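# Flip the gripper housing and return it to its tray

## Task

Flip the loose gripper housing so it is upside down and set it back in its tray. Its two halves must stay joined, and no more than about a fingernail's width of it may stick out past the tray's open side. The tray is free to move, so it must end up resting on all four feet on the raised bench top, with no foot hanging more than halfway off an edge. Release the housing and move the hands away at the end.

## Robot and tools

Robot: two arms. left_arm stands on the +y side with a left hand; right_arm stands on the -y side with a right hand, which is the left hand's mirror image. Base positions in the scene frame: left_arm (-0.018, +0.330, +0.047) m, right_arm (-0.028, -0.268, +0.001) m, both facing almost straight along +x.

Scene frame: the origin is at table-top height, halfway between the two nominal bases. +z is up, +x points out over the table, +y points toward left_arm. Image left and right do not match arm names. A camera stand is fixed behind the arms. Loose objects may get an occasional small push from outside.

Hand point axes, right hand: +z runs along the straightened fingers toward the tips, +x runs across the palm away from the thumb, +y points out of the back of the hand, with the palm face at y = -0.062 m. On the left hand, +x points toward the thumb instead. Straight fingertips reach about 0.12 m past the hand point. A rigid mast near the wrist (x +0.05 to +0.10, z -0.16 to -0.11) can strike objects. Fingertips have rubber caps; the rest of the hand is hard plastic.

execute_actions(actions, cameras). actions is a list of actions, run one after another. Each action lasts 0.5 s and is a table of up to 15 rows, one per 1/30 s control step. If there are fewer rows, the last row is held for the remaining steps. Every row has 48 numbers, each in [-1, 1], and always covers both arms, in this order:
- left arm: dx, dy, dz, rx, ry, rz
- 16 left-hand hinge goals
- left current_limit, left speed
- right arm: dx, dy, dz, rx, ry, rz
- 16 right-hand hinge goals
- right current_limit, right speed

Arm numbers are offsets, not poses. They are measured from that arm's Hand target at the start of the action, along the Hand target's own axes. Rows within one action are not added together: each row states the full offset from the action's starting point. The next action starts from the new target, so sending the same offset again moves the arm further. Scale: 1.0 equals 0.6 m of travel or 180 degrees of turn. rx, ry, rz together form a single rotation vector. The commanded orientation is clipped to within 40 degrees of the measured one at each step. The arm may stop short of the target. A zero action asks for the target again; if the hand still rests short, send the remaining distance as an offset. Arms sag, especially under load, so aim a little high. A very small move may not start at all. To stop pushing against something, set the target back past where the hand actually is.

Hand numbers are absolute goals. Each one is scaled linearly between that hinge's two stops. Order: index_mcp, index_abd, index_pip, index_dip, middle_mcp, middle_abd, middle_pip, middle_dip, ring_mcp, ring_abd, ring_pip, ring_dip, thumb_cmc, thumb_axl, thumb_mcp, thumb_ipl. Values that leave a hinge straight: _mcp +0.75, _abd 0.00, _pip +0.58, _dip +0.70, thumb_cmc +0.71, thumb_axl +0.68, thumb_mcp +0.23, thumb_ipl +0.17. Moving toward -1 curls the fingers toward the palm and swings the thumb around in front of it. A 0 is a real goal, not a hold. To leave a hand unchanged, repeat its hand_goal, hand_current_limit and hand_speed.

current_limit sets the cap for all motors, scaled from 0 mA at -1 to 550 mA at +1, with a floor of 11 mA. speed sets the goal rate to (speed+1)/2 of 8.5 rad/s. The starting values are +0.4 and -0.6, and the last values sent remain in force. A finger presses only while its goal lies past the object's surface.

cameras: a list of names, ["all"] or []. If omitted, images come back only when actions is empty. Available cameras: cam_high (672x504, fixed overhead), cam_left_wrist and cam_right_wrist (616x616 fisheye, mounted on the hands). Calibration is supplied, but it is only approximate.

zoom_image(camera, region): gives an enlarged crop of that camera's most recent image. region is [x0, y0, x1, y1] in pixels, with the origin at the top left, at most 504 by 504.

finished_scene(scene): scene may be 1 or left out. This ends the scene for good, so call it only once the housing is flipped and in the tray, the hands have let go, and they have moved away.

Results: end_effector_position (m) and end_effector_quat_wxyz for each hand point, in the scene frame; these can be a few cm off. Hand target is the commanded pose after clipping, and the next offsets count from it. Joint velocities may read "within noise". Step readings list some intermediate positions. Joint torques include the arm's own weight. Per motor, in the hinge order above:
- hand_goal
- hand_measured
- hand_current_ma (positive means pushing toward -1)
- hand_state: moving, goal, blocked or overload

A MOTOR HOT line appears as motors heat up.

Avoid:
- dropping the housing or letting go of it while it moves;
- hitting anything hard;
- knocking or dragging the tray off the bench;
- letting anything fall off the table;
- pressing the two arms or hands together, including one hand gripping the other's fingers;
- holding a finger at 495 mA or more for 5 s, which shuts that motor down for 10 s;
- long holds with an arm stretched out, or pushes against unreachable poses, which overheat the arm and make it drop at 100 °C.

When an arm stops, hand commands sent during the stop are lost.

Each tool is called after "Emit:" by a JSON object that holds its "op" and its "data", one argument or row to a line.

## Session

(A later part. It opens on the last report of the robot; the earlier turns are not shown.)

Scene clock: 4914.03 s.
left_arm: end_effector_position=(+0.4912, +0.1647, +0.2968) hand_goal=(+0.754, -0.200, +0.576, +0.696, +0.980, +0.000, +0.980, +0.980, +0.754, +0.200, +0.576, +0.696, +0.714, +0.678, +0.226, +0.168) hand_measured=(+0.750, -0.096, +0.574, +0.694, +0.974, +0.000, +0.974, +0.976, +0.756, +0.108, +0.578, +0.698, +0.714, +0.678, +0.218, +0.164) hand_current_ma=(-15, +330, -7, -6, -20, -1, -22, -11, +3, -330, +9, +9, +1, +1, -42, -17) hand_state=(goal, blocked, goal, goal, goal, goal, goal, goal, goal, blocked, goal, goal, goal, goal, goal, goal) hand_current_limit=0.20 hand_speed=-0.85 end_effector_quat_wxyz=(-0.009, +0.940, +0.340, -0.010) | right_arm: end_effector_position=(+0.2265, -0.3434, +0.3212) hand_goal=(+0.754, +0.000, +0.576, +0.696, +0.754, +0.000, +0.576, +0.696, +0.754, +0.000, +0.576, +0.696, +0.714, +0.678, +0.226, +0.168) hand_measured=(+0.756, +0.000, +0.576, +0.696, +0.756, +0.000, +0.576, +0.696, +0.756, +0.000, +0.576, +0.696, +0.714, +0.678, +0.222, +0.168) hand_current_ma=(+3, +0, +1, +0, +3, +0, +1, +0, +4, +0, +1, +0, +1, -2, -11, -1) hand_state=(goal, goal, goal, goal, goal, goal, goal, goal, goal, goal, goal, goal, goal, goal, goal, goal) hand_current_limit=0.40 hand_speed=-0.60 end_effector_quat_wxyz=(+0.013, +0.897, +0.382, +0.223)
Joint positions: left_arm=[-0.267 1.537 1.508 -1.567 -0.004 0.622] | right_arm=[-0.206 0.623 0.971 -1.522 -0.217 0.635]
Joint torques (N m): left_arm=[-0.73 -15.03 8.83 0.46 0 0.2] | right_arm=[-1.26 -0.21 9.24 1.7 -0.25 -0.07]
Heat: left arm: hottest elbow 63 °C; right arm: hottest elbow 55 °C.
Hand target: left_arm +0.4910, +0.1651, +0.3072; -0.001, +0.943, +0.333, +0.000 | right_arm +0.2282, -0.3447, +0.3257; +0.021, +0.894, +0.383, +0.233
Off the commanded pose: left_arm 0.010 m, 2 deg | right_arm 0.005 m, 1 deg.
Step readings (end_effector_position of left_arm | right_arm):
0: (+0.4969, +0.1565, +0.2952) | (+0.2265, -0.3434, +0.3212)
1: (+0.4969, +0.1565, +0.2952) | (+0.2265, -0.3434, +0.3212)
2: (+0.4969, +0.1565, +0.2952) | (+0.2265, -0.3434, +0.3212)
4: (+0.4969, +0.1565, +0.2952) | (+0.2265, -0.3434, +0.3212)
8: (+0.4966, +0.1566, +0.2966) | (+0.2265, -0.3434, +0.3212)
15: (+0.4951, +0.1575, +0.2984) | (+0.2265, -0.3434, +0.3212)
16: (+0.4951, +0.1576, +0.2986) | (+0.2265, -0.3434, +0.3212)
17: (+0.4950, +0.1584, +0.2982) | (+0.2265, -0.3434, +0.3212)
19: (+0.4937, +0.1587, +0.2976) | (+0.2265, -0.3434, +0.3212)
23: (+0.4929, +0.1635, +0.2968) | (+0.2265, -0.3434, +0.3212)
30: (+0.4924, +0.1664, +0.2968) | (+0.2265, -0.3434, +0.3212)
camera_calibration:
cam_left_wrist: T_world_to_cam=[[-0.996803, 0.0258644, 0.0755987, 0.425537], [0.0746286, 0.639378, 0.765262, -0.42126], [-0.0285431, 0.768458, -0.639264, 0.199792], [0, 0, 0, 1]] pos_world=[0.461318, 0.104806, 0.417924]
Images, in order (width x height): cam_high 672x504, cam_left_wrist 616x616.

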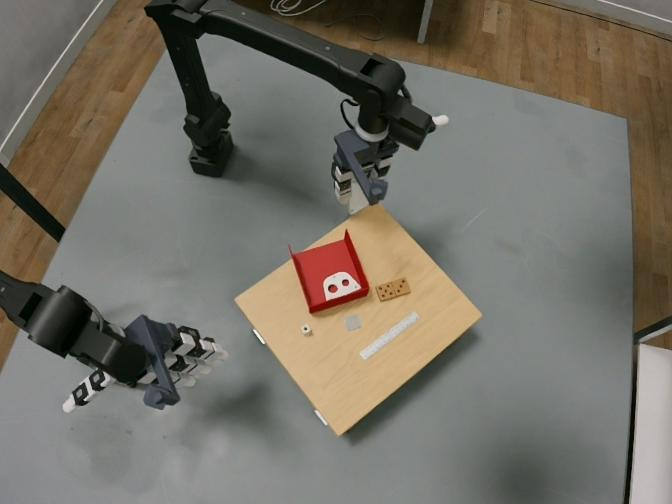

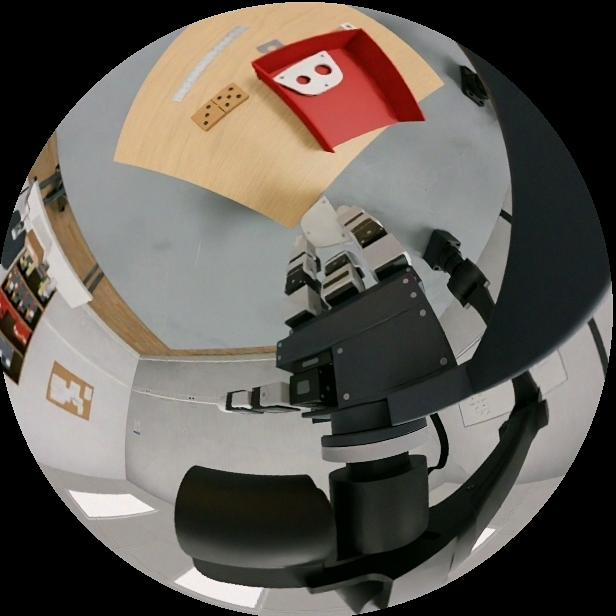

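Emit:
{"op": "execute_actions", "data": {
  "actions": [
    [[0.0044,0.0246,0,0,0,0,0.754,-0.2,0.576,0.696,0.98,0,0.98,0.98,0.754,0.2,0.576,0.696,0.714,0.678,0.226,0.168,-0.35,-0.85,0,0,0,0,0,0,0.754,0,0.576,0.696,0.754,0,0.576,0.696,0.754,0,0.576,0.696,0.714,0.678,0.226,0.168,0.4,-0.6]],
    [[0.0035,0.0197,0,0,0,0,0.754,-0.2,0.576,0.696,0.98,0,0.98,0.98,0.754,0.2,0.576,0.696,0.714,0.678,0.226,0.168,-0.35,-0.85,0,0,0,0,0,0,0.754,0,0.576,0.696,0.754,0,0.576,0.696,0.754,0,0.576,0.696,0.714,0.678,0.226,0.168,0.4,-0.6]]
  ],
  "cameras": ["cam_high","cam_left_wrist"]
}}

Emit:
{"op": "zoom_image", "data": {
  "camera": "cam_left_wrist",
  "region": [250, 130, 410, 290]
}}

Emit:
{"op": "zoom_image", "data": {
  "camera": "cam_high",
  "region": [300, 140, 420, 260]
}}

Scene clock: 4933.50 s.
left_arm: end_effector_position=(+0.4975, +0.1558, +0.2933) hand_goal=(+0.754, -0.200, +0.576, +0.696, +0.980, +0.000, +0.980, +0.980, +0.754, +0.200, +0.576, +0.696, +0.714, +0.678, +0.226, +0.168) hand_measured=(+0.750, -0.096, +0.574, +0.694, +0.974, +0.000, +0.974, +0.976, +0.768, +0.106, +0.584, +0.700, +0.714, +0.678, +0.218, +0.164) hand_current_ma=(-10, +179, -6, -6, -20, -1, -22, -11, +56, -179, +32, +10, +0, +1, -42, -17) hand_state=(goal, blocked, goal, goal, goal, goal, goal, goal, goal, blocked, goal, goal, goal, goal, goal, goal) hand_current_limit=-0.35 hand_speed=-0.85 end_effector_quat_wxyz=(-0.010, +0.943, +0.334, -0.011) | right_arm: end_effector_position=(+0.2265, -0.3434, +0.3212) hand_goal=(+0.754, +0.000, +0.576, +0.696, +0.754, +0.000, +0.576, +0.696, +0.754, +0.000, +0.576, +0.696, +0.714, +0.678, +0.226, +0.168) hand_measured=(+0.756, +0.000, +0.576, +0.696, +0.756, +0.000, +0.576, +0.696, +0.756, +0.000, +0.576, +0.696, +0.714, +0.678, +0.222, +0.168) hand_current_ma=(+3, +0, +1, +0, +3, +0, +1, +0, +4, +0, +1, +0, +1, -2, -11, -1) hand_state=(goal, goal, goal, goal, goal, goal, goal, goal, goal, goal, goal, goal, goal, goal, goal, goal) hand_current_limit=0.40 hand_speed=-0.60 end_effector_quat_wxyz=(+0.013, +0.897, +0.382, +0.223)
Joint positions: left_arm=[-0.28 1.563 1.529 -1.567 -0.004 0.622] | right_arm=[-0.206 0.623 0.971 -1.522 -0.217 0.635]
Joint torques (N m): left_arm=[-1.38 -12.34 12.59 0.21 0.1 -0.06] | right_arm=[-1.26 -0.32 9.09 1.55 -0.26 -0.07]
Heat: left arm: hottest elbow 59 °C; right arm: hottest elbow 55 °C.
Hand target: left_arm +0.5113, +0.1474, +0.3073; -0.001, +0.943, +0.333, +0.000 | right_arm +0.2282, -0.3447, +0.3257; +0.021, +0.894, +0.383, +0.233
Off the commanded pose: left_arm 0.021 m, 2 deg | right_arm 0.005 m, 1 deg.
Step readings (end_effector_position of left_arm | right_arm):
0: (+0.4912, +0.1647, +0.2968) | (+0.2265, -0.3434, +0.3212)
1: (+0.4912, +0.1647, +0.2968) | (+0.2265, -0.3434, +0.3212)
2: (+0.4912, +0.1647, +0.2968) | (+0.2265, -0.3434, +0.3212)
4: (+0.4912, +0.1647, +0.2968) | (+0.2265, -0.3434, +0.3212)
8: (+0.4911, +0.1643, +0.2968) | (+0.2265, -0.3434, +0.3212)
15: (+0.4909, +0.1637, +0.2968) | (+0.2265, -0.3434, +0.3212)
16: (+0.4909, +0.1637, +0.2968) | (+0.2265, -0.3434, +0.3212)
17: (+0.4909, +0.1633, +0.2966) | (+0.2265, -0.3434, +0.3212)
19: (+0.4923, +0.1619, +0.2958) | (+0.2265, -0.3434, +0.3212)
23: (+0.4961, +0.1570, +0.2929) | (+0.2265, -0.3434, +0.3212)
30: (+0.4974, +0.1558, +0.2932) | (+0.2265, -0.3434, +0.3212)
camera_calibration:
cam_left_wrist: T_world_to_cam=[[-0.996051, 0.0391776, 0.0796757, 0.428576], [0.0863175, 0.637456, 0.765637, -0.418899], [-0.0207939, 0.76949, -0.63832, 0.200291], [0, 0, 0, 1]] pos_world=[0.467206, 0.096117, 0.414427]
Images, in order (width x height): cam_high 672x504, cam_left_wrist 616x616.

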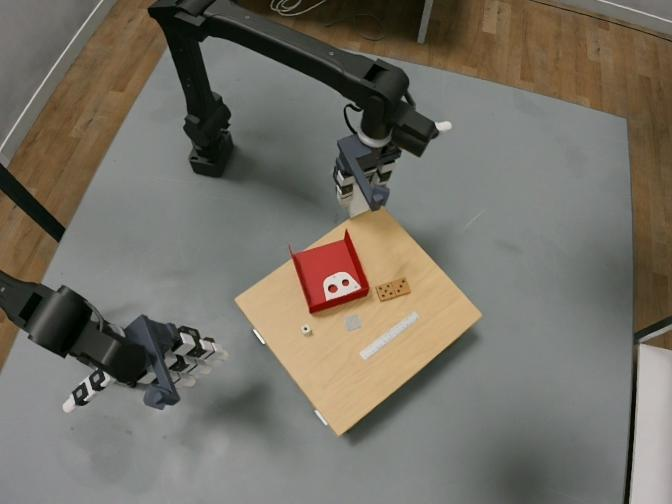

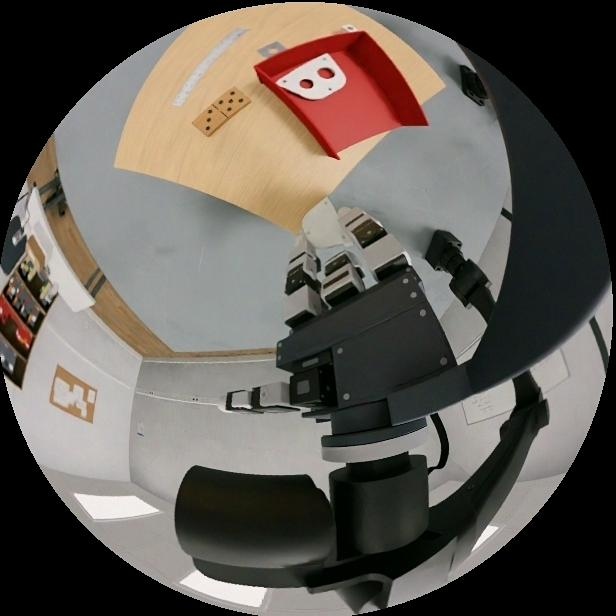

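Scaled by 3.150 from the camera's 616x616 image, which has a finer 880x880 frame.

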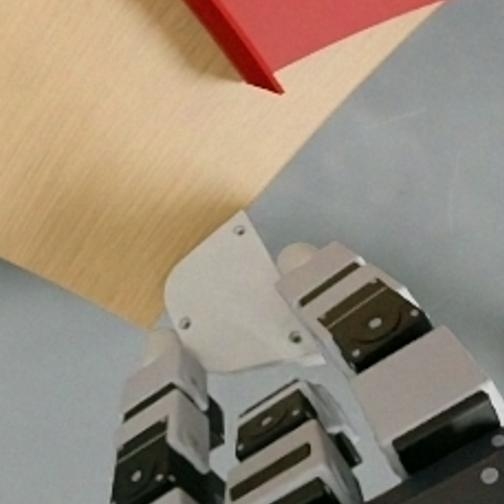

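Scaled by 4.200 from the camera's 672x504 image, which has a finer 960x720 frame.

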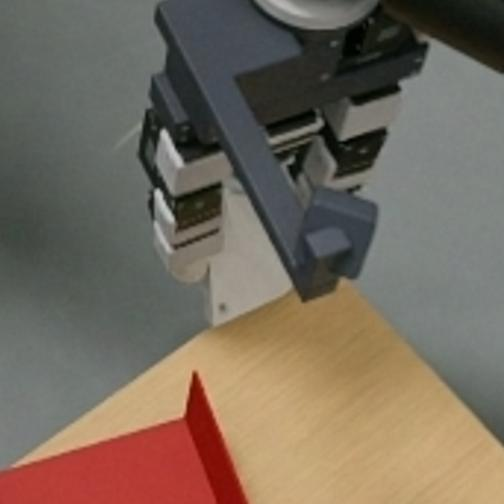

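Emit:
{"op": "execute_actions", "data": {
  "actions": [
    [[0.0044,0.0246,0,0,0,0,0.754,-0.2,0.576,0.696,0.98,0,0.98,0.98,0.74,0.2,0.57,0.696,0.714,0.678,0.226,0.168,-0.35,-0.85,0,0,0,0,0,0,0.754,0,0.576,0.696,0.754,0,0.576,0.696,0.754,0,0.576,0.696,0.714,0.678,0.226,0.168,0.4,-0.6]]
  ],
  "cameras": ["cam_high","cam_left_wrist"]
}}

Emit:
{"op": "zoom_image", "data": {
  "camera": "cam_left_wrist",
  "region": [250, 130, 410, 290]
}}

Emit:
{"op": "zoom_image", "data": {
  "camera": "cam_high",
  "region": [300, 140, 420, 260]
}}

Scene clock: 4945.43 s.
left_arm: end_effector_position=(+0.5061, +0.1468, +0.2967) hand_goal=(+0.754, -0.200, +0.576, +0.696, +0.980, +0.000, +0.980, +0.980, +0.740, +0.200, +0.570, +0.696, +0.714, +0.678, +0.226, +0.168) hand_measured=(+0.756, -0.096, +0.578, +0.696, +0.974, +0.000, +0.974, +0.976, +0.772, +0.106, +0.592, +0.708, +0.714, +0.678, +0.218, +0.164) hand_current_ma=(+5, +179, +4, +0, -20, -1, -22, -11, +134, -179, +86, +42, +0, +1, -42, -17) hand_state=(goal, blocked, goal, goal, goal, goal, goal, goal, blocked, blocked, blocked, goal, goal, goal, goal, goal) hand_current_limit=-0.35 hand_speed=-0.85 end_effector_quat_wxyz=(-0.010, +0.944, +0.328, -0.011) | right_arm: end_effector_position=(+0.2265, -0.3434, +0.3212) hand_goal=(+0.754, +0.000, +0.576, +0.696, +0.754, +0.000, +0.576, +0.696, +0.754, +0.000, +0.576, +0.696, +0.714, +0.678, +0.226, +0.168) hand_measured=(+0.756, +0.000, +0.576, +0.696, +0.756, +0.000, +0.576, +0.696, +0.756, +0.000, +0.576, +0.696, +0.714, +0.678, +0.222, +0.168) hand_current_ma=(+3, +0, +1, +0, +3, +0, +1, +0, +4, +0, +1, +0, +1, -2, -11, -1) hand_state=(goal, goal, goal, goal, goal, goal, goal, goal, goal, goal, goal, goal, goal, goal, goal, goal) hand_current_limit=0.40 hand_speed=-0.60 end_effector_quat_wxyz=(+0.013, +0.897, +0.382, +0.223)
Joint positions: left_arm=[-0.291 1.592 1.572 -1.581 -0.003 0.622] | right_arm=[-0.206 0.623 0.971 -1.522 -0.217 0.635]
Joint torques (N m): left_arm=[-1.85 -12.69 12.88 0.31 0.06 -0.19] | right_arm=[-1.38 -0.44 9.22 1.61 -0.25 -0.04]
Heat: left arm: hottest elbow 61 °C; right arm: hottest elbow 55 °C.
Hand target: left_arm +0.5226, +0.1376, +0.3072; -0.001, +0.943, +0.333, +0.000 | right_arm +0.2282, -0.3447, +0.3257; +0.021, +0.894, +0.383, +0.233
Off the commanded pose: left_arm 0.022 m, 2 deg | right_arm 0.005 m, 1 deg.
Step readings (end_effector_position of left_arm | right_arm):
0: (+0.4975, +0.1558, +0.2933) | (+0.2265, -0.3434, +0.3212)
1: (+0.4976, +0.1558, +0.2933) | (+0.2265, -0.3434, +0.3212)
2: (+0.4979, +0.1550, +0.2935) | (+0.2265, -0.3434, +0.3212)
4: (+0.5003, +0.1530, +0.2948) | (+0.2265, -0.3434, +0.3212)
8: (+0.5051, +0.1484, +0.2965) | (+0.2265, -0.3434, +0.3212)
15: (+0.5062, +0.1468, +0.2968) | (+0.2265, -0.3434, +0.3212)
camera_calibration:
cam_left_wrist: T_world_to_cam=[[-0.995551, 0.0501717, 0.0797605, 0.435469], [0.0934109, 0.636724, 0.765413, -0.419937], [-0.0123834, 0.769458, -0.638578, 0.205355], [0, 0, 0, 1]] pos_world=[0.475301, 0.0875242, 0.417827]
Images, in order (width x height): cam_high 672x504, cam_left_wrist 616x616.

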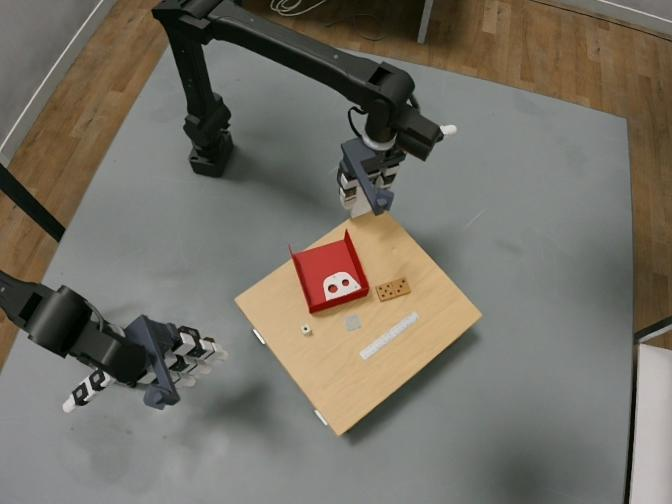

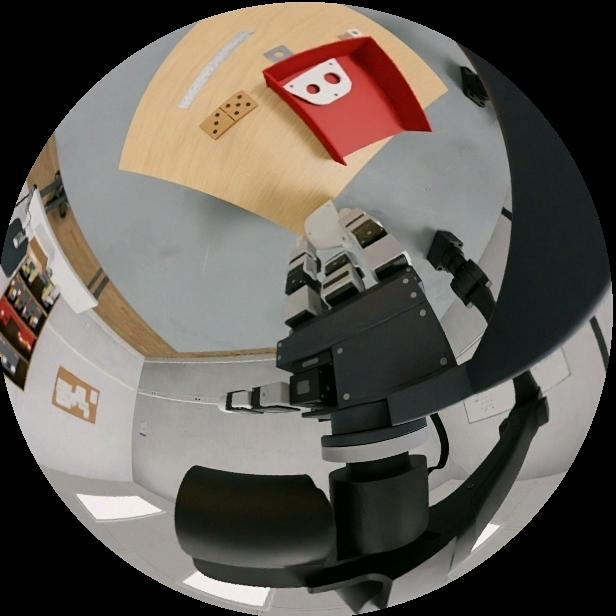

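Scaled by 3.150 from the camera's 616x616 image, which has a finer 880x880 frame.

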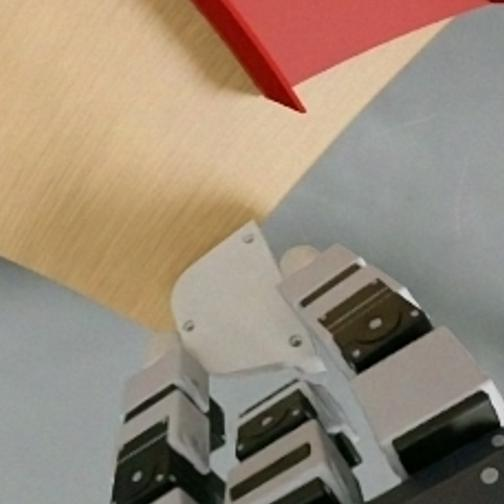

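Scaled by 4.200 from the camera's 672x504 image, which has a finer 960x720 frame.

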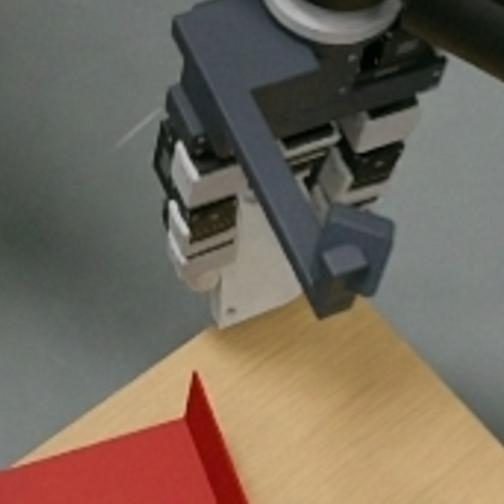

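Emit:
{"op": "execute_actions", "data": {
  "actions": [
    [[0.0044,0.0246,0,0,0,0,0.745,-0.135,0.576,0.696,0.98,0,0.98,0.98,0.72,0.145,0.57,0.696,0.714,0.678,0.226,0.168,0.3,-0.85,0,0,0,0,0,0,0.754,0,0.576,0.696,0.754,0,0.576,0.696,0.754,0,0.576,0.696,0.714,0.678,0.226,0.168,0.4,-0.6]]
  ],
  "cameras": ["cam_high","cam_left_wrist"]
}}

Emit:
{"op": "zoom_image", "data": {
  "camera": "cam_left_wrist",
  "region": [250, 130, 410, 290]
}}

Emit:
{"op": "zoom_image", "data": {
  "camera": "cam_high",
  "region": [300, 140, 420, 260]
}}

Scene clock: 4957.03 s.
left_arm: end_effector_position=(+0.5203, +0.1347, +0.2982) hand_goal=(+0.746, -0.134, +0.576, +0.696, +0.980, +0.000, +0.980, +0.980, +0.720, +0.146, +0.570, +0.696, +0.714, +0.678, +0.226, +0.168) hand_measured=(+0.750, -0.114, +0.580, +0.698, +0.974, +0.000, +0.974, +0.976, +0.718, +0.116, +0.572, +0.698, +0.714, +0.678, +0.218, +0.164) hand_current_ma=(+12, +68, +10, +5, -20, -1, -22, -11, -4, -104, +5, +8, +0, +1, -42, -17) hand_state=(goal, blocked, goal, goal, goal, goal, goal, goal, goal, blocked, goal, goal, goal, goal, goal, goal) hand_current_limit=0.30 hand_speed=-0.85 end_effector_quat_wxyz=(-0.008, +0.944, +0.329, -0.008) | right_arm: end_effector_position=(+0.2265, -0.3434, +0.3212) hand_goal=(+0.754, +0.000, +0.576, +0.696, +0.754, +0.000, +0.576, +0.696, +0.754, +0.000, +0.576, +0.696, +0.714, +0.678, +0.226, +0.168) hand_measured=(+0.756, +0.000, +0.576, +0.696, +0.756, +0.000, +0.576, +0.696, +0.756, +0.000, +0.576, +0.696, +0.714, +0.678, +0.222, +0.168) hand_current_ma=(+3, +0, +1, +0, +3, +0, +1, +0, +4, +0, +1, +0, +1, -2, -11, -1) hand_state=(goal, goal, goal, goal, goal, goal, goal, goal, goal, goal, goal, goal, goal, goal, goal, goal) hand_current_limit=0.40 hand_speed=-0.60 end_effector_quat_wxyz=(+0.013, +0.897, +0.382, +0.223)
Joint positions: left_arm=[-0.307 1.632 1.623 -1.585 -0.003 0.606] | right_arm=[-0.206 0.623 0.971 -1.522 -0.217 0.635]
Joint torques (N m): left_arm=[-1.14 -12.92 12.29 0.1 0 -0.13] | right_arm=[-1.49 -0.26 9.09 1.59 -0.27 -0.06]
Heat: left arm: hottest elbow 64 °C; right arm: hottest elbow 55 °C.
Hand target: left_arm +0.5339, +0.1278, +0.3072; -0.001, +0.943, +0.333, +0.000 | right_arm +0.2282, -0.3447, +0.3257; +0.021, +0.894, +0.383, +0.233
Off the commanded pose: left_arm 0.018 m, 1 deg | right_arm 0.005 m, 1 deg.
Step readings (end_effector_position of left_arm | right_arm):
0: (+0.5061, +0.1468, +0.2967) | (+0.2265, -0.3434, +0.3212)
1: (+0.5064, +0.1468, +0.2968) | (+0.2265, -0.3434, +0.3212)
2: (+0.5068, +0.1465, +0.2971) | (+0.2265, -0.3434, +0.3212)
4: (+0.5102, +0.1446, +0.2982) | (+0.2265, -0.3434, +0.3212)
8: (+0.5175, +0.1379, +0.2990) | (+0.2265, -0.3434, +0.3212)
15: (+0.5202, +0.1346, +0.2982) | (+0.2265, -0.3434, +0.3212)
camera_calibration:
cam_left_wrist: T_world_to_cam=[[-0.996125, 0.0499833, 0.07236, 0.452602], [0.0875796, 0.638699, 0.764457, -0.411569], [-0.00800616, 0.767832, -0.640601, 0.214403], [0, 0, 0, 1]] pos_world=[0.48861, 0.075621, 0.419223]
Images, in order (width x height): cam_high 672x504, cam_left_wrist 616x616.

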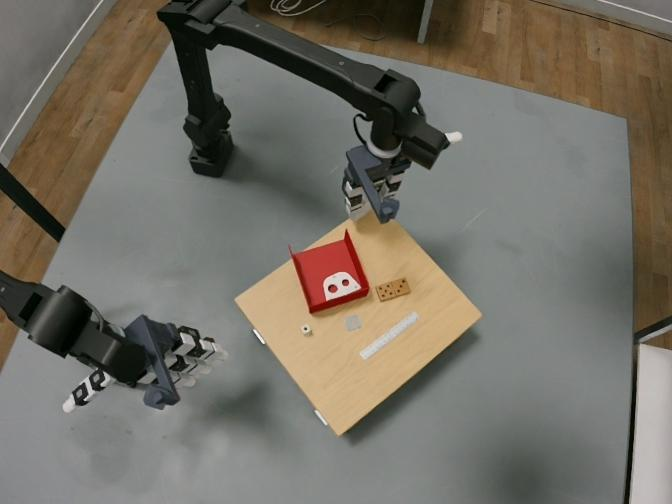

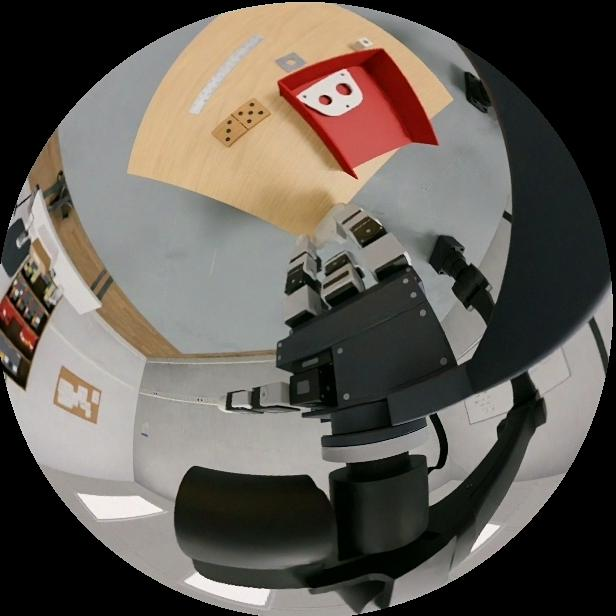

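Scaled by 3.150 from the camera's 616x616 image, which has a finer 880x880 frame.

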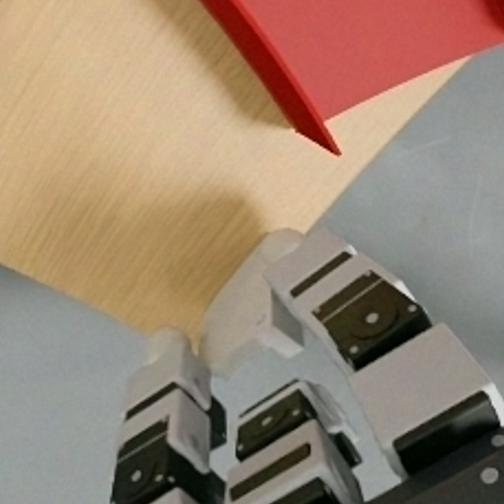

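Scaled by 4.200 from the camera's 672x504 image, which has a finer 960x720 frame.

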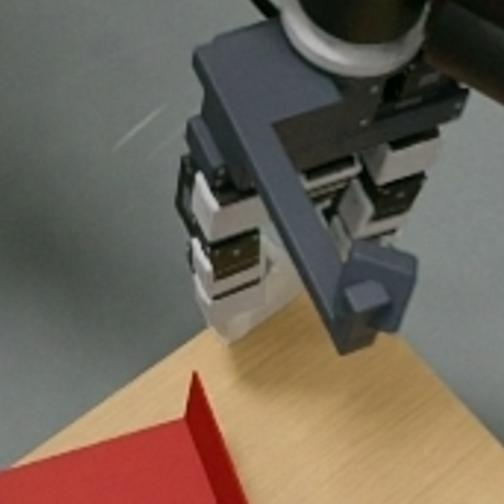

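Emit:
{"op": "zoom_image", "data": {
  "camera": "cam_left_wrist",
  "region": [285, 190, 365, 270]
}}

Emit:
{"op": "zoom_image", "data": {
  "camera": "cam_high",
  "region": [340, 190, 400, 250]
}}

Scaled by 6.300 from the camera's 616x616 image, which has a finer 880x880 frame.

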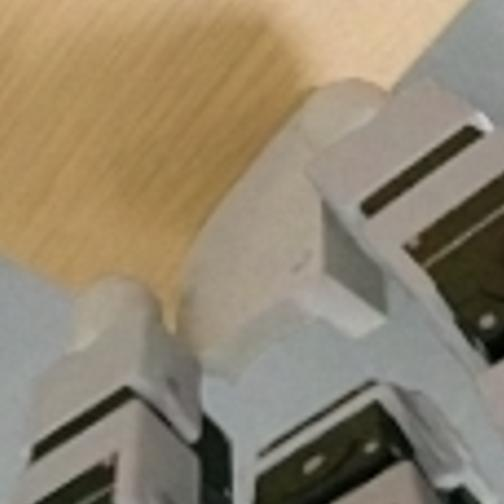

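Scaled by 8.400 from the camera's 672x504 image, which has a finer 960x720 frame.

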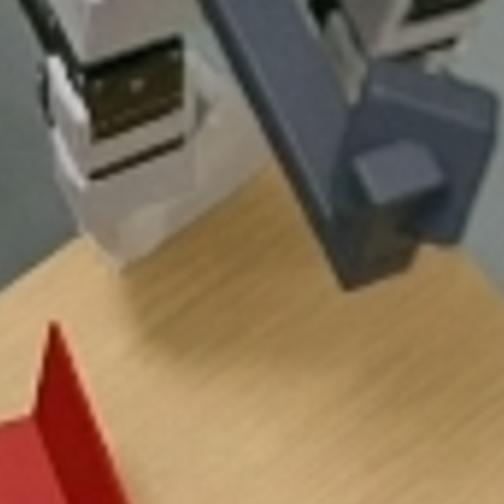

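Emit:
{"op": "execute_actions", "data": {
  "actions": []
}}

Emit:
{"op": "zoom_image", "data": {
  "camera": "cam_right_wrist",
  "region": [90, 90, 270, 270]
}}

Scene clock: 4975.30 s.
left_arm: end_effector_position=(+0.5203, +0.1347, +0.2982) hand_goal=(+0.746, -0.134, +0.576, +0.696, +0.980, +0.000, +0.980, +0.980, +0.720, +0.146, +0.570, +0.696, +0.714, +0.678, +0.226, +0.168) hand_measured=(+0.750, -0.114, +0.580, +0.698, +0.974, +0.000, +0.974, +0.976, +0.718, +0.116, +0.572, +0.698, +0.714, +0.678, +0.218, +0.164) hand_current_ma=(+12, +68, +10, +5, -20, -1, -22, -11, -4, -104, +5, +8, +0, +1, -42, -17) hand_state=(goal, blocked, goal, goal, goal, goal, goal, goal, goal, blocked, goal, goal, goal, goal, goal, goal) hand_current_limit=0.30 hand_speed=-0.85 end_effector_quat_wxyz=(-0.008, +0.944, +0.329, -0.008) | right_arm: end_effector_position=(+0.2265, -0.3434, +0.3212) hand_goal=(+0.754, +0.000, +0.576, +0.696, +0.754, +0.000, +0.576, +0.696, +0.754, +0.000, +0.576, +0.696, +0.714, +0.678, +0.226, +0.168) hand_measured=(+0.756, +0.000, +0.576, +0.696, +0.756, +0.000, +0.576, +0.696, +0.756, +0.000, +0.576, +0.696, +0.714, +0.678, +0.222, +0.168) hand_current_ma=(+3, +0, +1, +0, +3, +0, +1, +0, +4, +0, +1, +0, +1, -2, -11, -1) hand_state=(goal, goal, goal, goal, goal, goal, goal, goal, goal, goal, goal, goal, goal, goal, goal, goal) hand_current_limit=0.40 hand_speed=-0.60 end_effector_quat_wxyz=(+0.013, +0.897, +0.382, +0.223)
Joint positions: left_arm=[-0.307 1.632 1.623 -1.585 -0.003 0.606] | right_arm=[-0.206 0.623 0.971 -1.522 -0.217 0.635]
Joint velocities: within noise
Joint torques (N m): left_arm=[-1.44 -13.86 12.42 -0.03 0.02 -0.17] | right_arm=[-1.2 -0.38 9.16 1.61 -0.27 -0.07]
Heat: left arm: hottest elbow 66 °C; right arm: hottest elbow 55 °C.
Hand target: left_arm +0.5339, +0.1278, +0.3072; -0.001, +0.943, +0.333, +0.000 | right_arm +0.2282, -0.3447, +0.3257; +0.021, +0.894, +0.383, +0.233
Off the commanded pose: left_arm 0.018 m, 1 deg | right_arm 0.005 m, 1 deg.
camera_calibration:
cam_left_wrist: T_world_to_cam=[[-0.996141, 0.049624, 0.072392, 0.452623], [0.0873738, 0.638728, 0.764456, -0.41147], [-0.00830343, 0.767831, -0.640599, 0.214547], [0, 0, 0, 1]] pos_world=[0.48861, 0.0756208, 0.419223]
cam_right_wrist: T_world_to_cam=[[-0.0678408, -0.98888, -0.132337, -0.257077], [-0.881985, -0.00256027, 0.47127, -0.0158263], [-0.466368, 0.148691, -0.872004, 0.558613], [0, 0, 0, 1]] pos_world=[0.22912, -0.33732, 0.460551]

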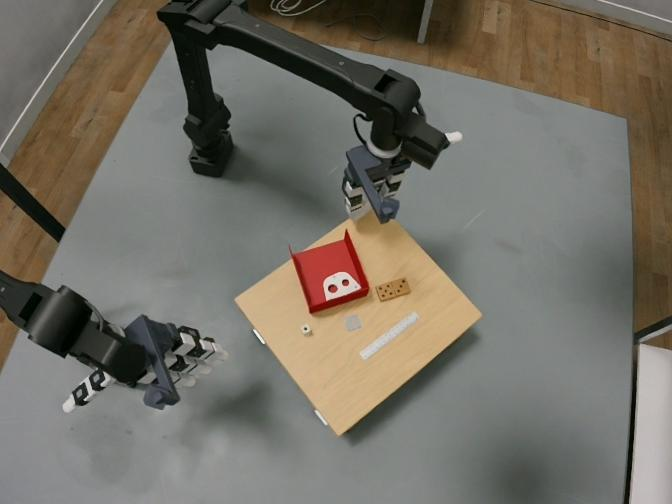

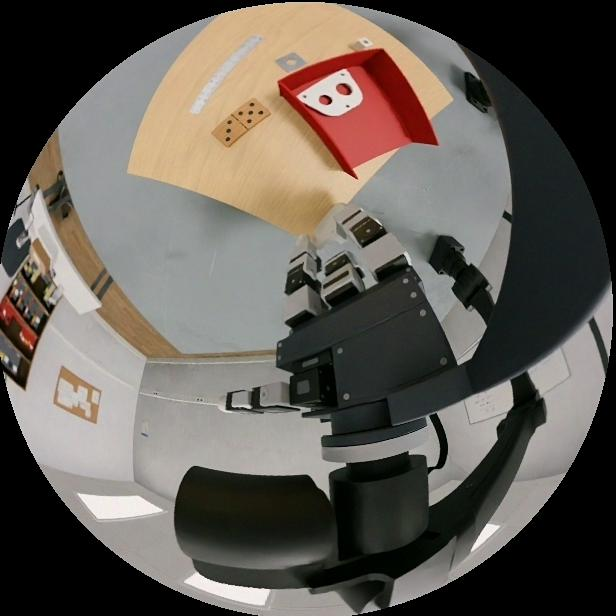

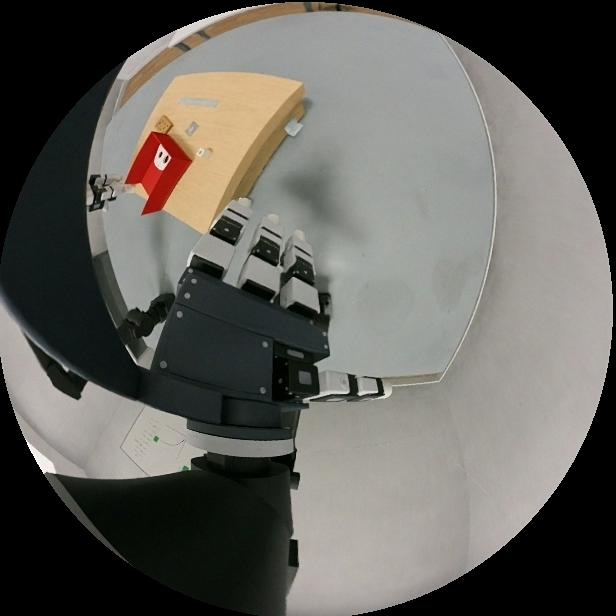

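Scaled by 2.800 from the camera's 616x616 image, which has a finer 880x880 frame.

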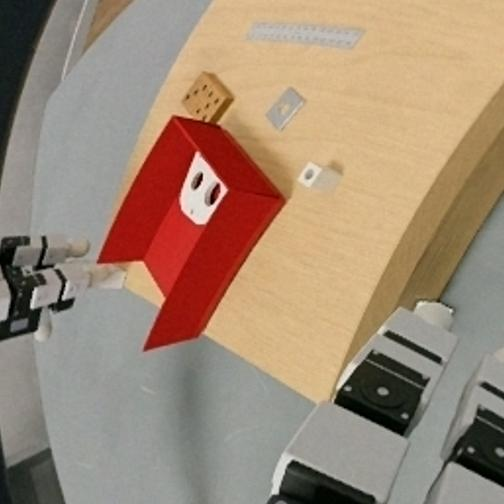

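Emit:
{"op": "execute_actions", "data": {
  "actions": [
    [[0.0035,0.0197,0,0,0,0,0.745,-0.15,0.576,0.696,0.98,0,0.98,0.98,0.735,0.155,0.57,0.696,0.714,0.678,0.226,0.168,0.3,-0.85,0,0,0,0,0,0,0.754,0,0.576,0.696,0.754,0,0.576,0.696,0.754,0,0.576,0.696,0.714,0.678,0.226,0.168,0.4,-0.6]]
  ],
  "cameras": ["cam_high","cam_left_wrist","cam_right_wrist"]
}}

Emit:
{"op": "zoom_image", "data": {
  "camera": "cam_left_wrist",
  "region": [285, 190, 365, 270]
}}

Emit:
{"op": "zoom_image", "data": {
  "camera": "cam_high",
  "region": [330, 170, 420, 260]
}}

Emit:
{"op": "zoom_image", "data": {
  "camera": "cam_right_wrist",
  "region": [80, 150, 170, 240]
}}

Scene clock: 4983.37 s.
left_arm: end_effector_position=(+0.5312, +0.1277, +0.2915) hand_goal=(+0.746, -0.150, +0.576, +0.696, +0.980, +0.000, +0.980, +0.980, +0.736, +0.156, +0.570, +0.696, +0.714, +0.678, +0.226, +0.168) hand_measured=(+0.746, -0.146, +0.578, +0.698, +0.974, +0.000, +0.974, +0.976, +0.730, +0.152, +0.570, +0.698, +0.714, +0.678, +0.218, +0.164) hand_current_ma=(+2, +15, +8, +5, -20, -1, -22, -11, -21, -12, +2, +6, +0, +1, -42, -17) hand_state=(goal, goal, goal, goal, goal, goal, goal, goal, goal, goal, goal, goal, goal, goal, goal, goal) hand_current_limit=0.30 hand_speed=-0.85 end_effector_quat_wxyz=(-0.010, +0.944, +0.330, -0.011) | right_arm: end_effector_position=(+0.2265, -0.3434, +0.3212) hand_goal=(+0.754, +0.000, +0.576, +0.696, +0.754, +0.000, +0.576, +0.696, +0.754, +0.000, +0.576, +0.696, +0.714, +0.678, +0.226, +0.168) hand_measured=(+0.756, +0.000, +0.576, +0.696, +0.756, +0.000, +0.576, +0.696, +0.756, +0.000, +0.576, +0.696, +0.714, +0.678, +0.222, +0.168) hand_current_ma=(+3, +0, +1, +0, +3, +0, +1, +0, +4, +0, +1, +0, +1, -2, -11, -1) hand_state=(goal, goal, goal, goal, goal, goal, goal, goal, goal, goal, goal, goal, goal, goal, goal, goal) hand_current_limit=0.40 hand_speed=-0.60 end_effector_quat_wxyz=(+0.013, +0.897, +0.382, +0.223)
Joint positions: left_arm=[-0.314 1.671 1.656 -1.586 -0.002 0.596] | right_arm=[-0.206 0.623 0.971 -1.522 -0.217 0.635]
Joint torques (N m): left_arm=[-1.96 -15.33 12.86 -0.23 -0.02 -0.16] | right_arm=[-1.2 -0.03 9.07 1.59 -0.26 -0.08]
Heat: left arm: hottest elbow 67 °C; right arm: hottest elbow 55 °C.
Hand target: left_arm +0.5431, +0.1200, +0.3072; -0.001, +0.943, +0.334, +0.000 | right_arm +0.2282, -0.3447, +0.3257; +0.021, +0.894, +0.383, +0.233
Off the commanded pose: left_arm 0.021 m, 2 deg | right_arm 0.005 m, 1 deg.
Step readings (end_effector_position of left_arm | right_arm):
0: (+0.5203, +0.1347, +0.2982) | (+0.2265, -0.3434, +0.3212)
1: (+0.5205, +0.1346, +0.2983) | (+0.2265, -0.3434, +0.3212)
2: (+0.5211, +0.1342, +0.2986) | (+0.2265, -0.3434, +0.3212)
4: (+0.5239, +0.1322, +0.2993) | (+0.2265, -0.3434, +0.3212)
8: (+0.5295, +0.1284, +0.2972) | (+0.2265, -0.3434, +0.3212)
15: (+0.5310, +0.1277, +0.2909) | (+0.2265, -0.3434, +0.3212)
camera_calibration:
cam_left_wrist: T_world_to_cam=[[-0.995683, 0.0475095, 0.0797367, 0.462194], [0.0916841, 0.637271, 0.765167, -0.405156], [-0.0144611, 0.769174, -0.638875, 0.218304], [0, 0, 0, 1]] pos_world=[0.500502, 0.0683219, 0.412627]
cam_right_wrist: T_world_to_cam=[[-0.0678408, -0.98888, -0.132337, -0.257077], [-0.881985, -0.00256027, 0.47127, -0.0158263], [-0.466368, 0.148691, -0.872004, 0.558613], [0, 0, 0, 1]] pos_world=[0.22912, -0.33732, 0.460551]

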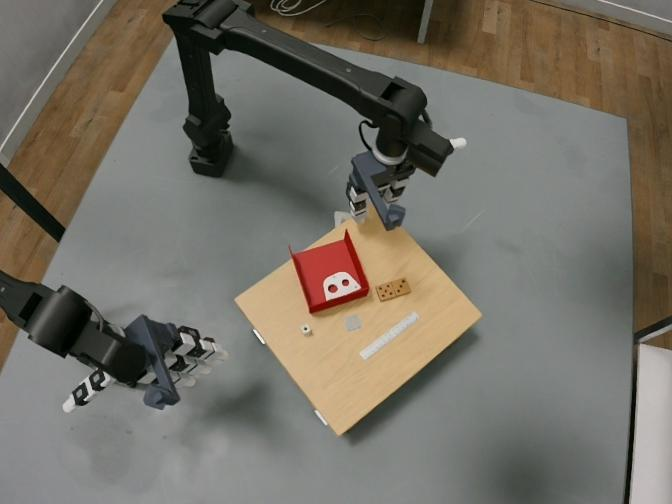

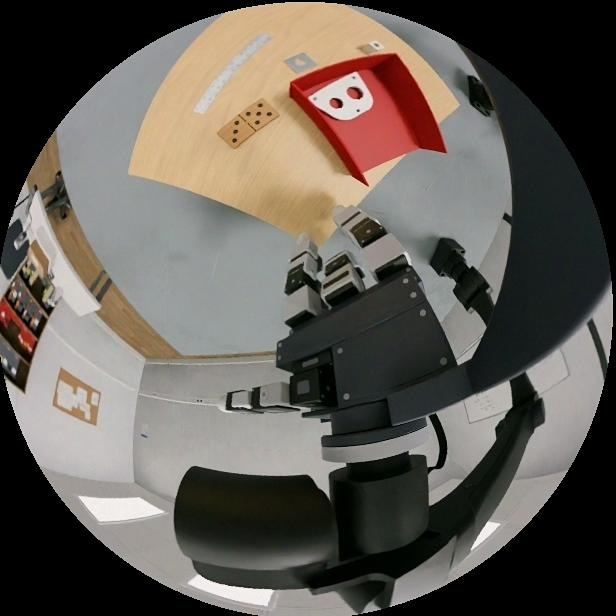

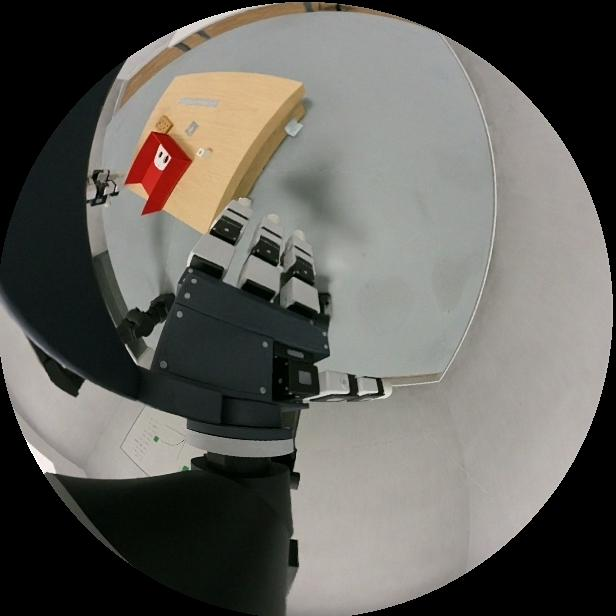

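Scaled by 6.300 from the camera's 616x616 image, which has a finer 880x880 frame.

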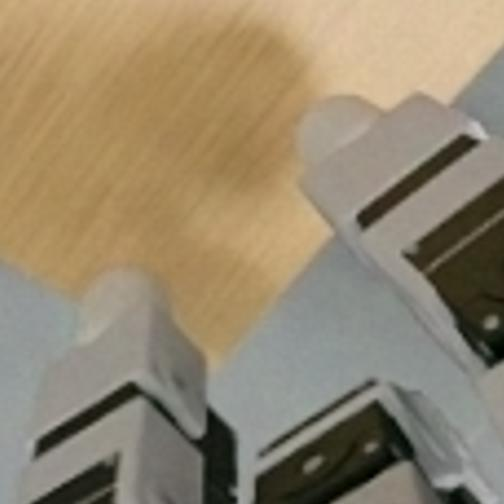

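Scaled by 5.600 from the camera's 672x504 image, which has a finer 960x720 frame.

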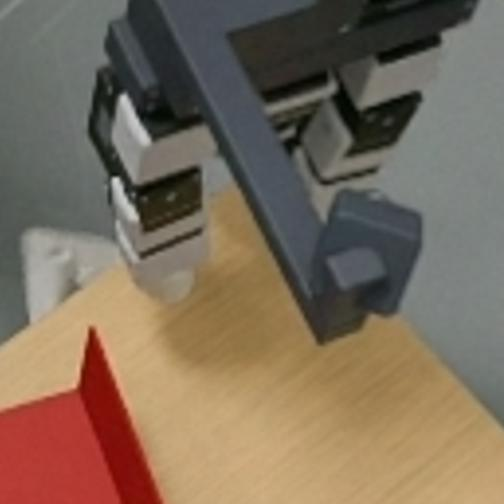

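Scaled by 5.600 from the camera's 616x616 image, which has a finer 880x880 frame.

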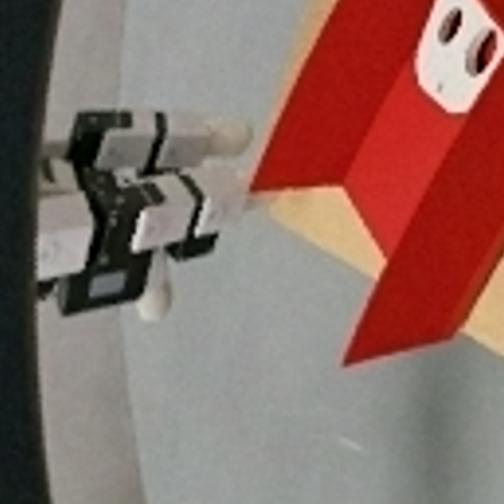

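Emit:
{"op": "execute_actions", "data": {
  "actions": [
    [[0,0,-0.08,0,0,0,0.754,0,0.576,0.696,0.98,0,0.98,0.98,0.754,0,0.576,0.696,0.714,0.678,0.226,0.168,0.4,-0.7,0,0,0,0,0,0,0.754,0,0.576,0.696,0.754,0,0.576,0.696,0.754,0,0.576,0.696,0.714,0.678,0.226,0.168,0.4,-0.6]],
    [[0,-0.04,-0.1,0,0,0,0.754,0,0.576,0.696,0.98,0,0.98,0.98,0.754,0,0.576,0.696,0.714,0.678,0.226,0.168,0.4,-0.7,0,0,0,0,0,0,0.754,0,0.576,0.696,0.754,0,0.576,0.696,0.754,0,0.576,0.696,0.714,0.678,0.226,0.168,0.4,-0.6]],
    [[0,-0.05,0,0,0,0,0.754,0,0.576,0.696,0.98,0,0.98,0.98,0.754,0,0.576,0.696,0.714,0.678,0.226,0.168,0.4,-0.7,0,0,0,0,0,0,0.754,0,0.576,0.696,0.754,0,0.576,0.696,0.754,0,0.576,0.696,0.714,0.678,0.226,0.168,0.4,-0.6]]
  ],
  "cameras": ["all"]
}}

Emit:
{"op": "zoom_image", "data": {
  "camera": "cam_high",
  "region": [300, 170, 380, 250]
}}

Emit:
{"op": "zoom_image", "data": {
  "camera": "cam_left_wrist",
  "region": [290, 130, 430, 270]
}}

Scene clock: 4994.90 s.
left_arm: end_effector_position=(+0.5138, +0.1609, +0.4096) hand_goal=(+0.754, +0.000, +0.576, +0.696, +0.980, +0.000, +0.980, +0.980, +0.754, +0.000, +0.576, +0.696, +0.714, +0.678, +0.226, +0.168) hand_measured=(+0.752, -0.002, +0.578, +0.698, +0.974, +0.000, +0.974, +0.976, +0.752, +0.002, +0.574, +0.698, +0.714, +0.678, +0.218, +0.164) hand_current_ma=(-9, -8, +7, +5, -20, -1, -22, -11, -9, +8, -9, +6, +0, +1, -42, -17) hand_state=(goal, goal, goal, goal, goal, goal, goal, goal, goal, goal, goal, goal, goal, goal, goal, goal) hand_current_limit=0.40 hand_speed=-0.70 end_effector_quat_wxyz=(+0.038, +0.938, +0.341, +0.050) | right_arm: end_effector_position=(+0.2265, -0.3434, +0.3212) hand_goal=(+0.754, +0.000, +0.576, +0.696, +0.754, +0.000, +0.576, +0.696, +0.754, +0.000, +0.576, +0.696, +0.714, +0.678, +0.226, +0.168) hand_measured=(+0.756, +0.000, +0.576, +0.696, +0.756, +0.000, +0.576, +0.696, +0.756, +0.000, +0.576, +0.696, +0.714, +0.678, +0.222, +0.168) hand_current_ma=(+3, +0, +1, +0, +3, +0, +1, +0, +4, +0, +1, +0, +1, -2, -11, -1) hand_state=(goal, goal, goal, goal, goal, goal, goal, goal, goal, goal, goal, goal, goal, goal, goal, goal) hand_current_limit=0.40 hand_speed=-0.60 end_effector_quat_wxyz=(+0.013, +0.897, +0.382, +0.223)
Joint positions: left_arm=[-0.26 1.526 1.754 -1.673 0.007 0.625] | right_arm=[-0.206 0.623 0.971 -1.522 -0.217 0.635]
Joint torques (N m): left_arm=[-0.56 -14.39 8.49 0.39 0.05 0.18] | right_arm=[-1.55 -0.44 9.1 1.63 -0.25 -0.06]
Heat: left arm: hottest elbow 67 °C; right arm: hottest elbow 55 °C.
Hand target: left_arm +0.5091, +0.1618, +0.4152; -0.001, +0.943, +0.333, +0.000 | right_arm +0.2282, -0.3447, +0.3257; +0.021, +0.894, +0.383, +0.233
Off the commanded pose: left_arm 0.008 m, 7 deg | right_arm 0.005 m, 1 deg.
joint sent to its limit (left arm) — joint 4 (wrist pitch), lower limit. The joint targets are off in orientation, not in position.
Step readings (end_effector_position of left_arm | right_arm):
0: (+0.5313, +0.1274, +0.2918) | (+0.2265, -0.3434, +0.3212)
1: (+0.5313, +0.1274, +0.2924) | (+0.2265, -0.3434, +0.3212)
2: (+0.5306, +0.1276, +0.2939) | (+0.2265, -0.3434, +0.3212)
4: (+0.5294, +0.1280, +0.3010) | (+0.2265, -0.3434, +0.3212)
8: (+0.5339, +0.1265, +0.3236) | (+0.2265, -0.3434, +0.3212)
15: (+0.5364, +0.1257, +0.3337) | (+0.2265, -0.3434, +0.3212)
16: (+0.5362, +0.1257, +0.3337) | (+0.2265, -0.3434, +0.3212)
17: (+0.5359, +0.1258, +0.3350) | (+0.2265, -0.3434, +0.3212)
19: (+0.5344, +0.1261, +0.3402) | (+0.2265, -0.3434, +0.3212)
23: (+0.5281, +0.1302, +0.3641) | (+0.2265, -0.3434, +0.3212)
30: (+0.5194, +0.1382, +0.4001) | (+0.2265, -0.3434, +0.3212)
31: (+0.5196, +0.1384, +0.4009) | (+0.2265, -0.3434, +0.3212)
32: (+0.5198, +0.1395, +0.4013) | (+0.2265, -0.3434, +0.3212)
34: (+0.5199, +0.1417, +0.4005) | (+0.2265, -0.3434, +0.3212)
38: (+0.5178, +0.1533, +0.4002) | (+0.2265, -0.3434, +0.3212)
45: (+0.5145, +0.1611, +0.4086) | (+0.2265, -0.3434, +0.3212)
camera_calibration:
cam_left_wrist: T_world_to_cam=[[-0.997343, 0.0220493, -0.0694376, 0.49996], [-0.0363415, 0.675489, 0.736474, -0.443694], [0.0631431, 0.737041, -0.672892, 0.247259], [0, 0, 0, 1]] pos_world=[0.466894, 0.106446, 0.527864]
cam_right_wrist: T_world_to_cam=[[-0.0678408, -0.98888, -0.132337, -0.257077], [-0.881985, -0.00256027, 0.47127, -0.0158263], [-0.466368, 0.148691, -0.872004, 0.558613], [0, 0, 0, 1]] pos_world=[0.22912, -0.33732, 0.460551]

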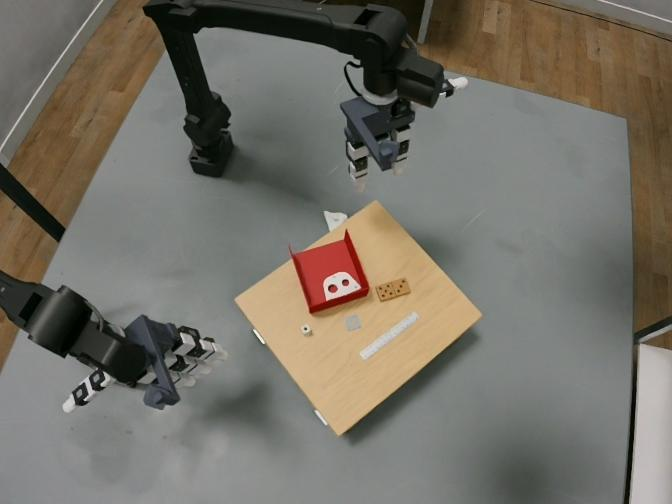

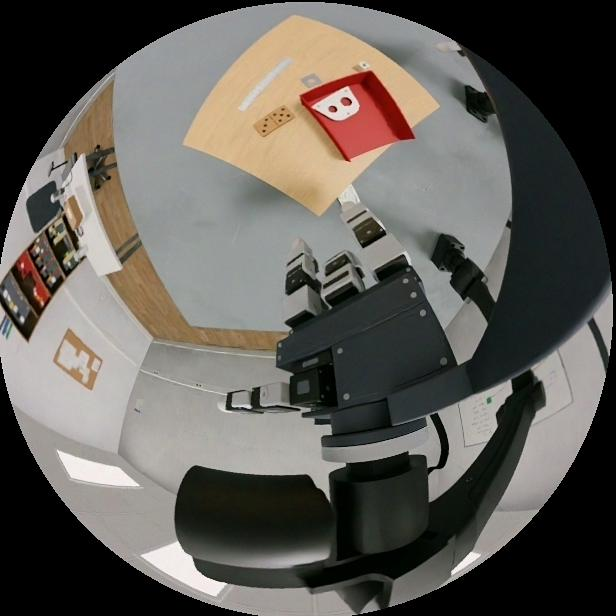

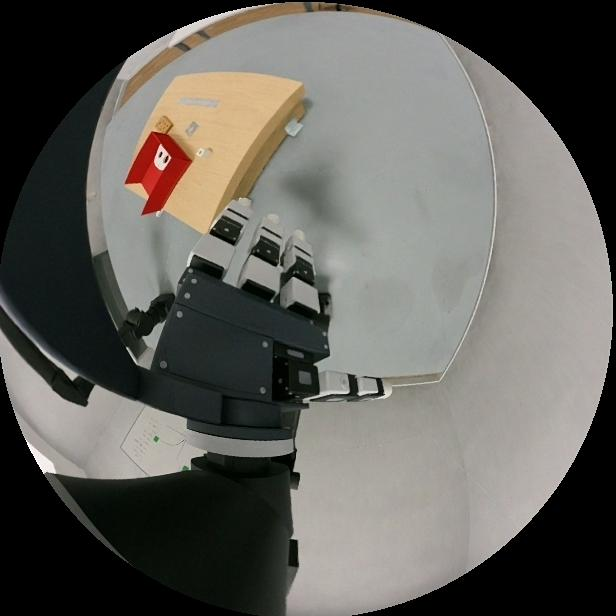

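Scaled by 6.300 from the camera's 672x504 image, which has a finer 960x720 frame.

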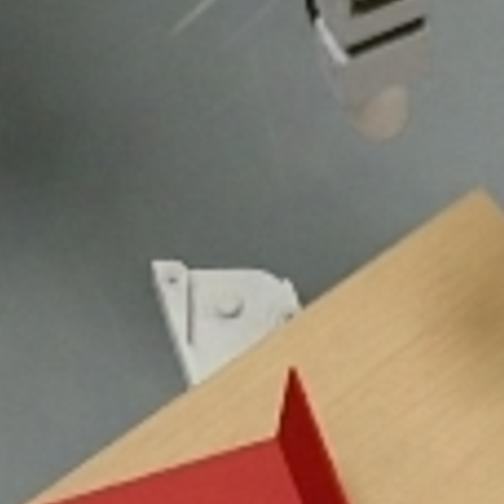

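Scaled by 3.600 from the camera's 616x616 image, which has a finer 880x880 frame.

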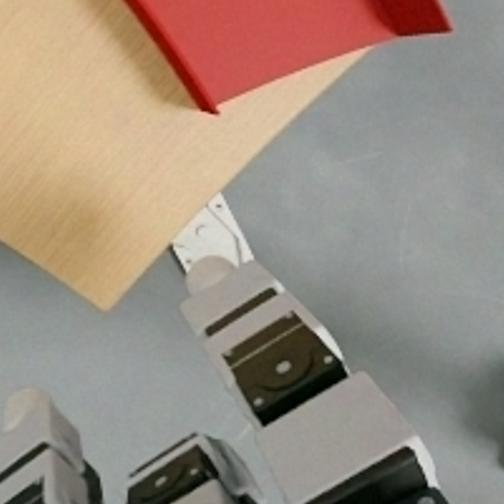

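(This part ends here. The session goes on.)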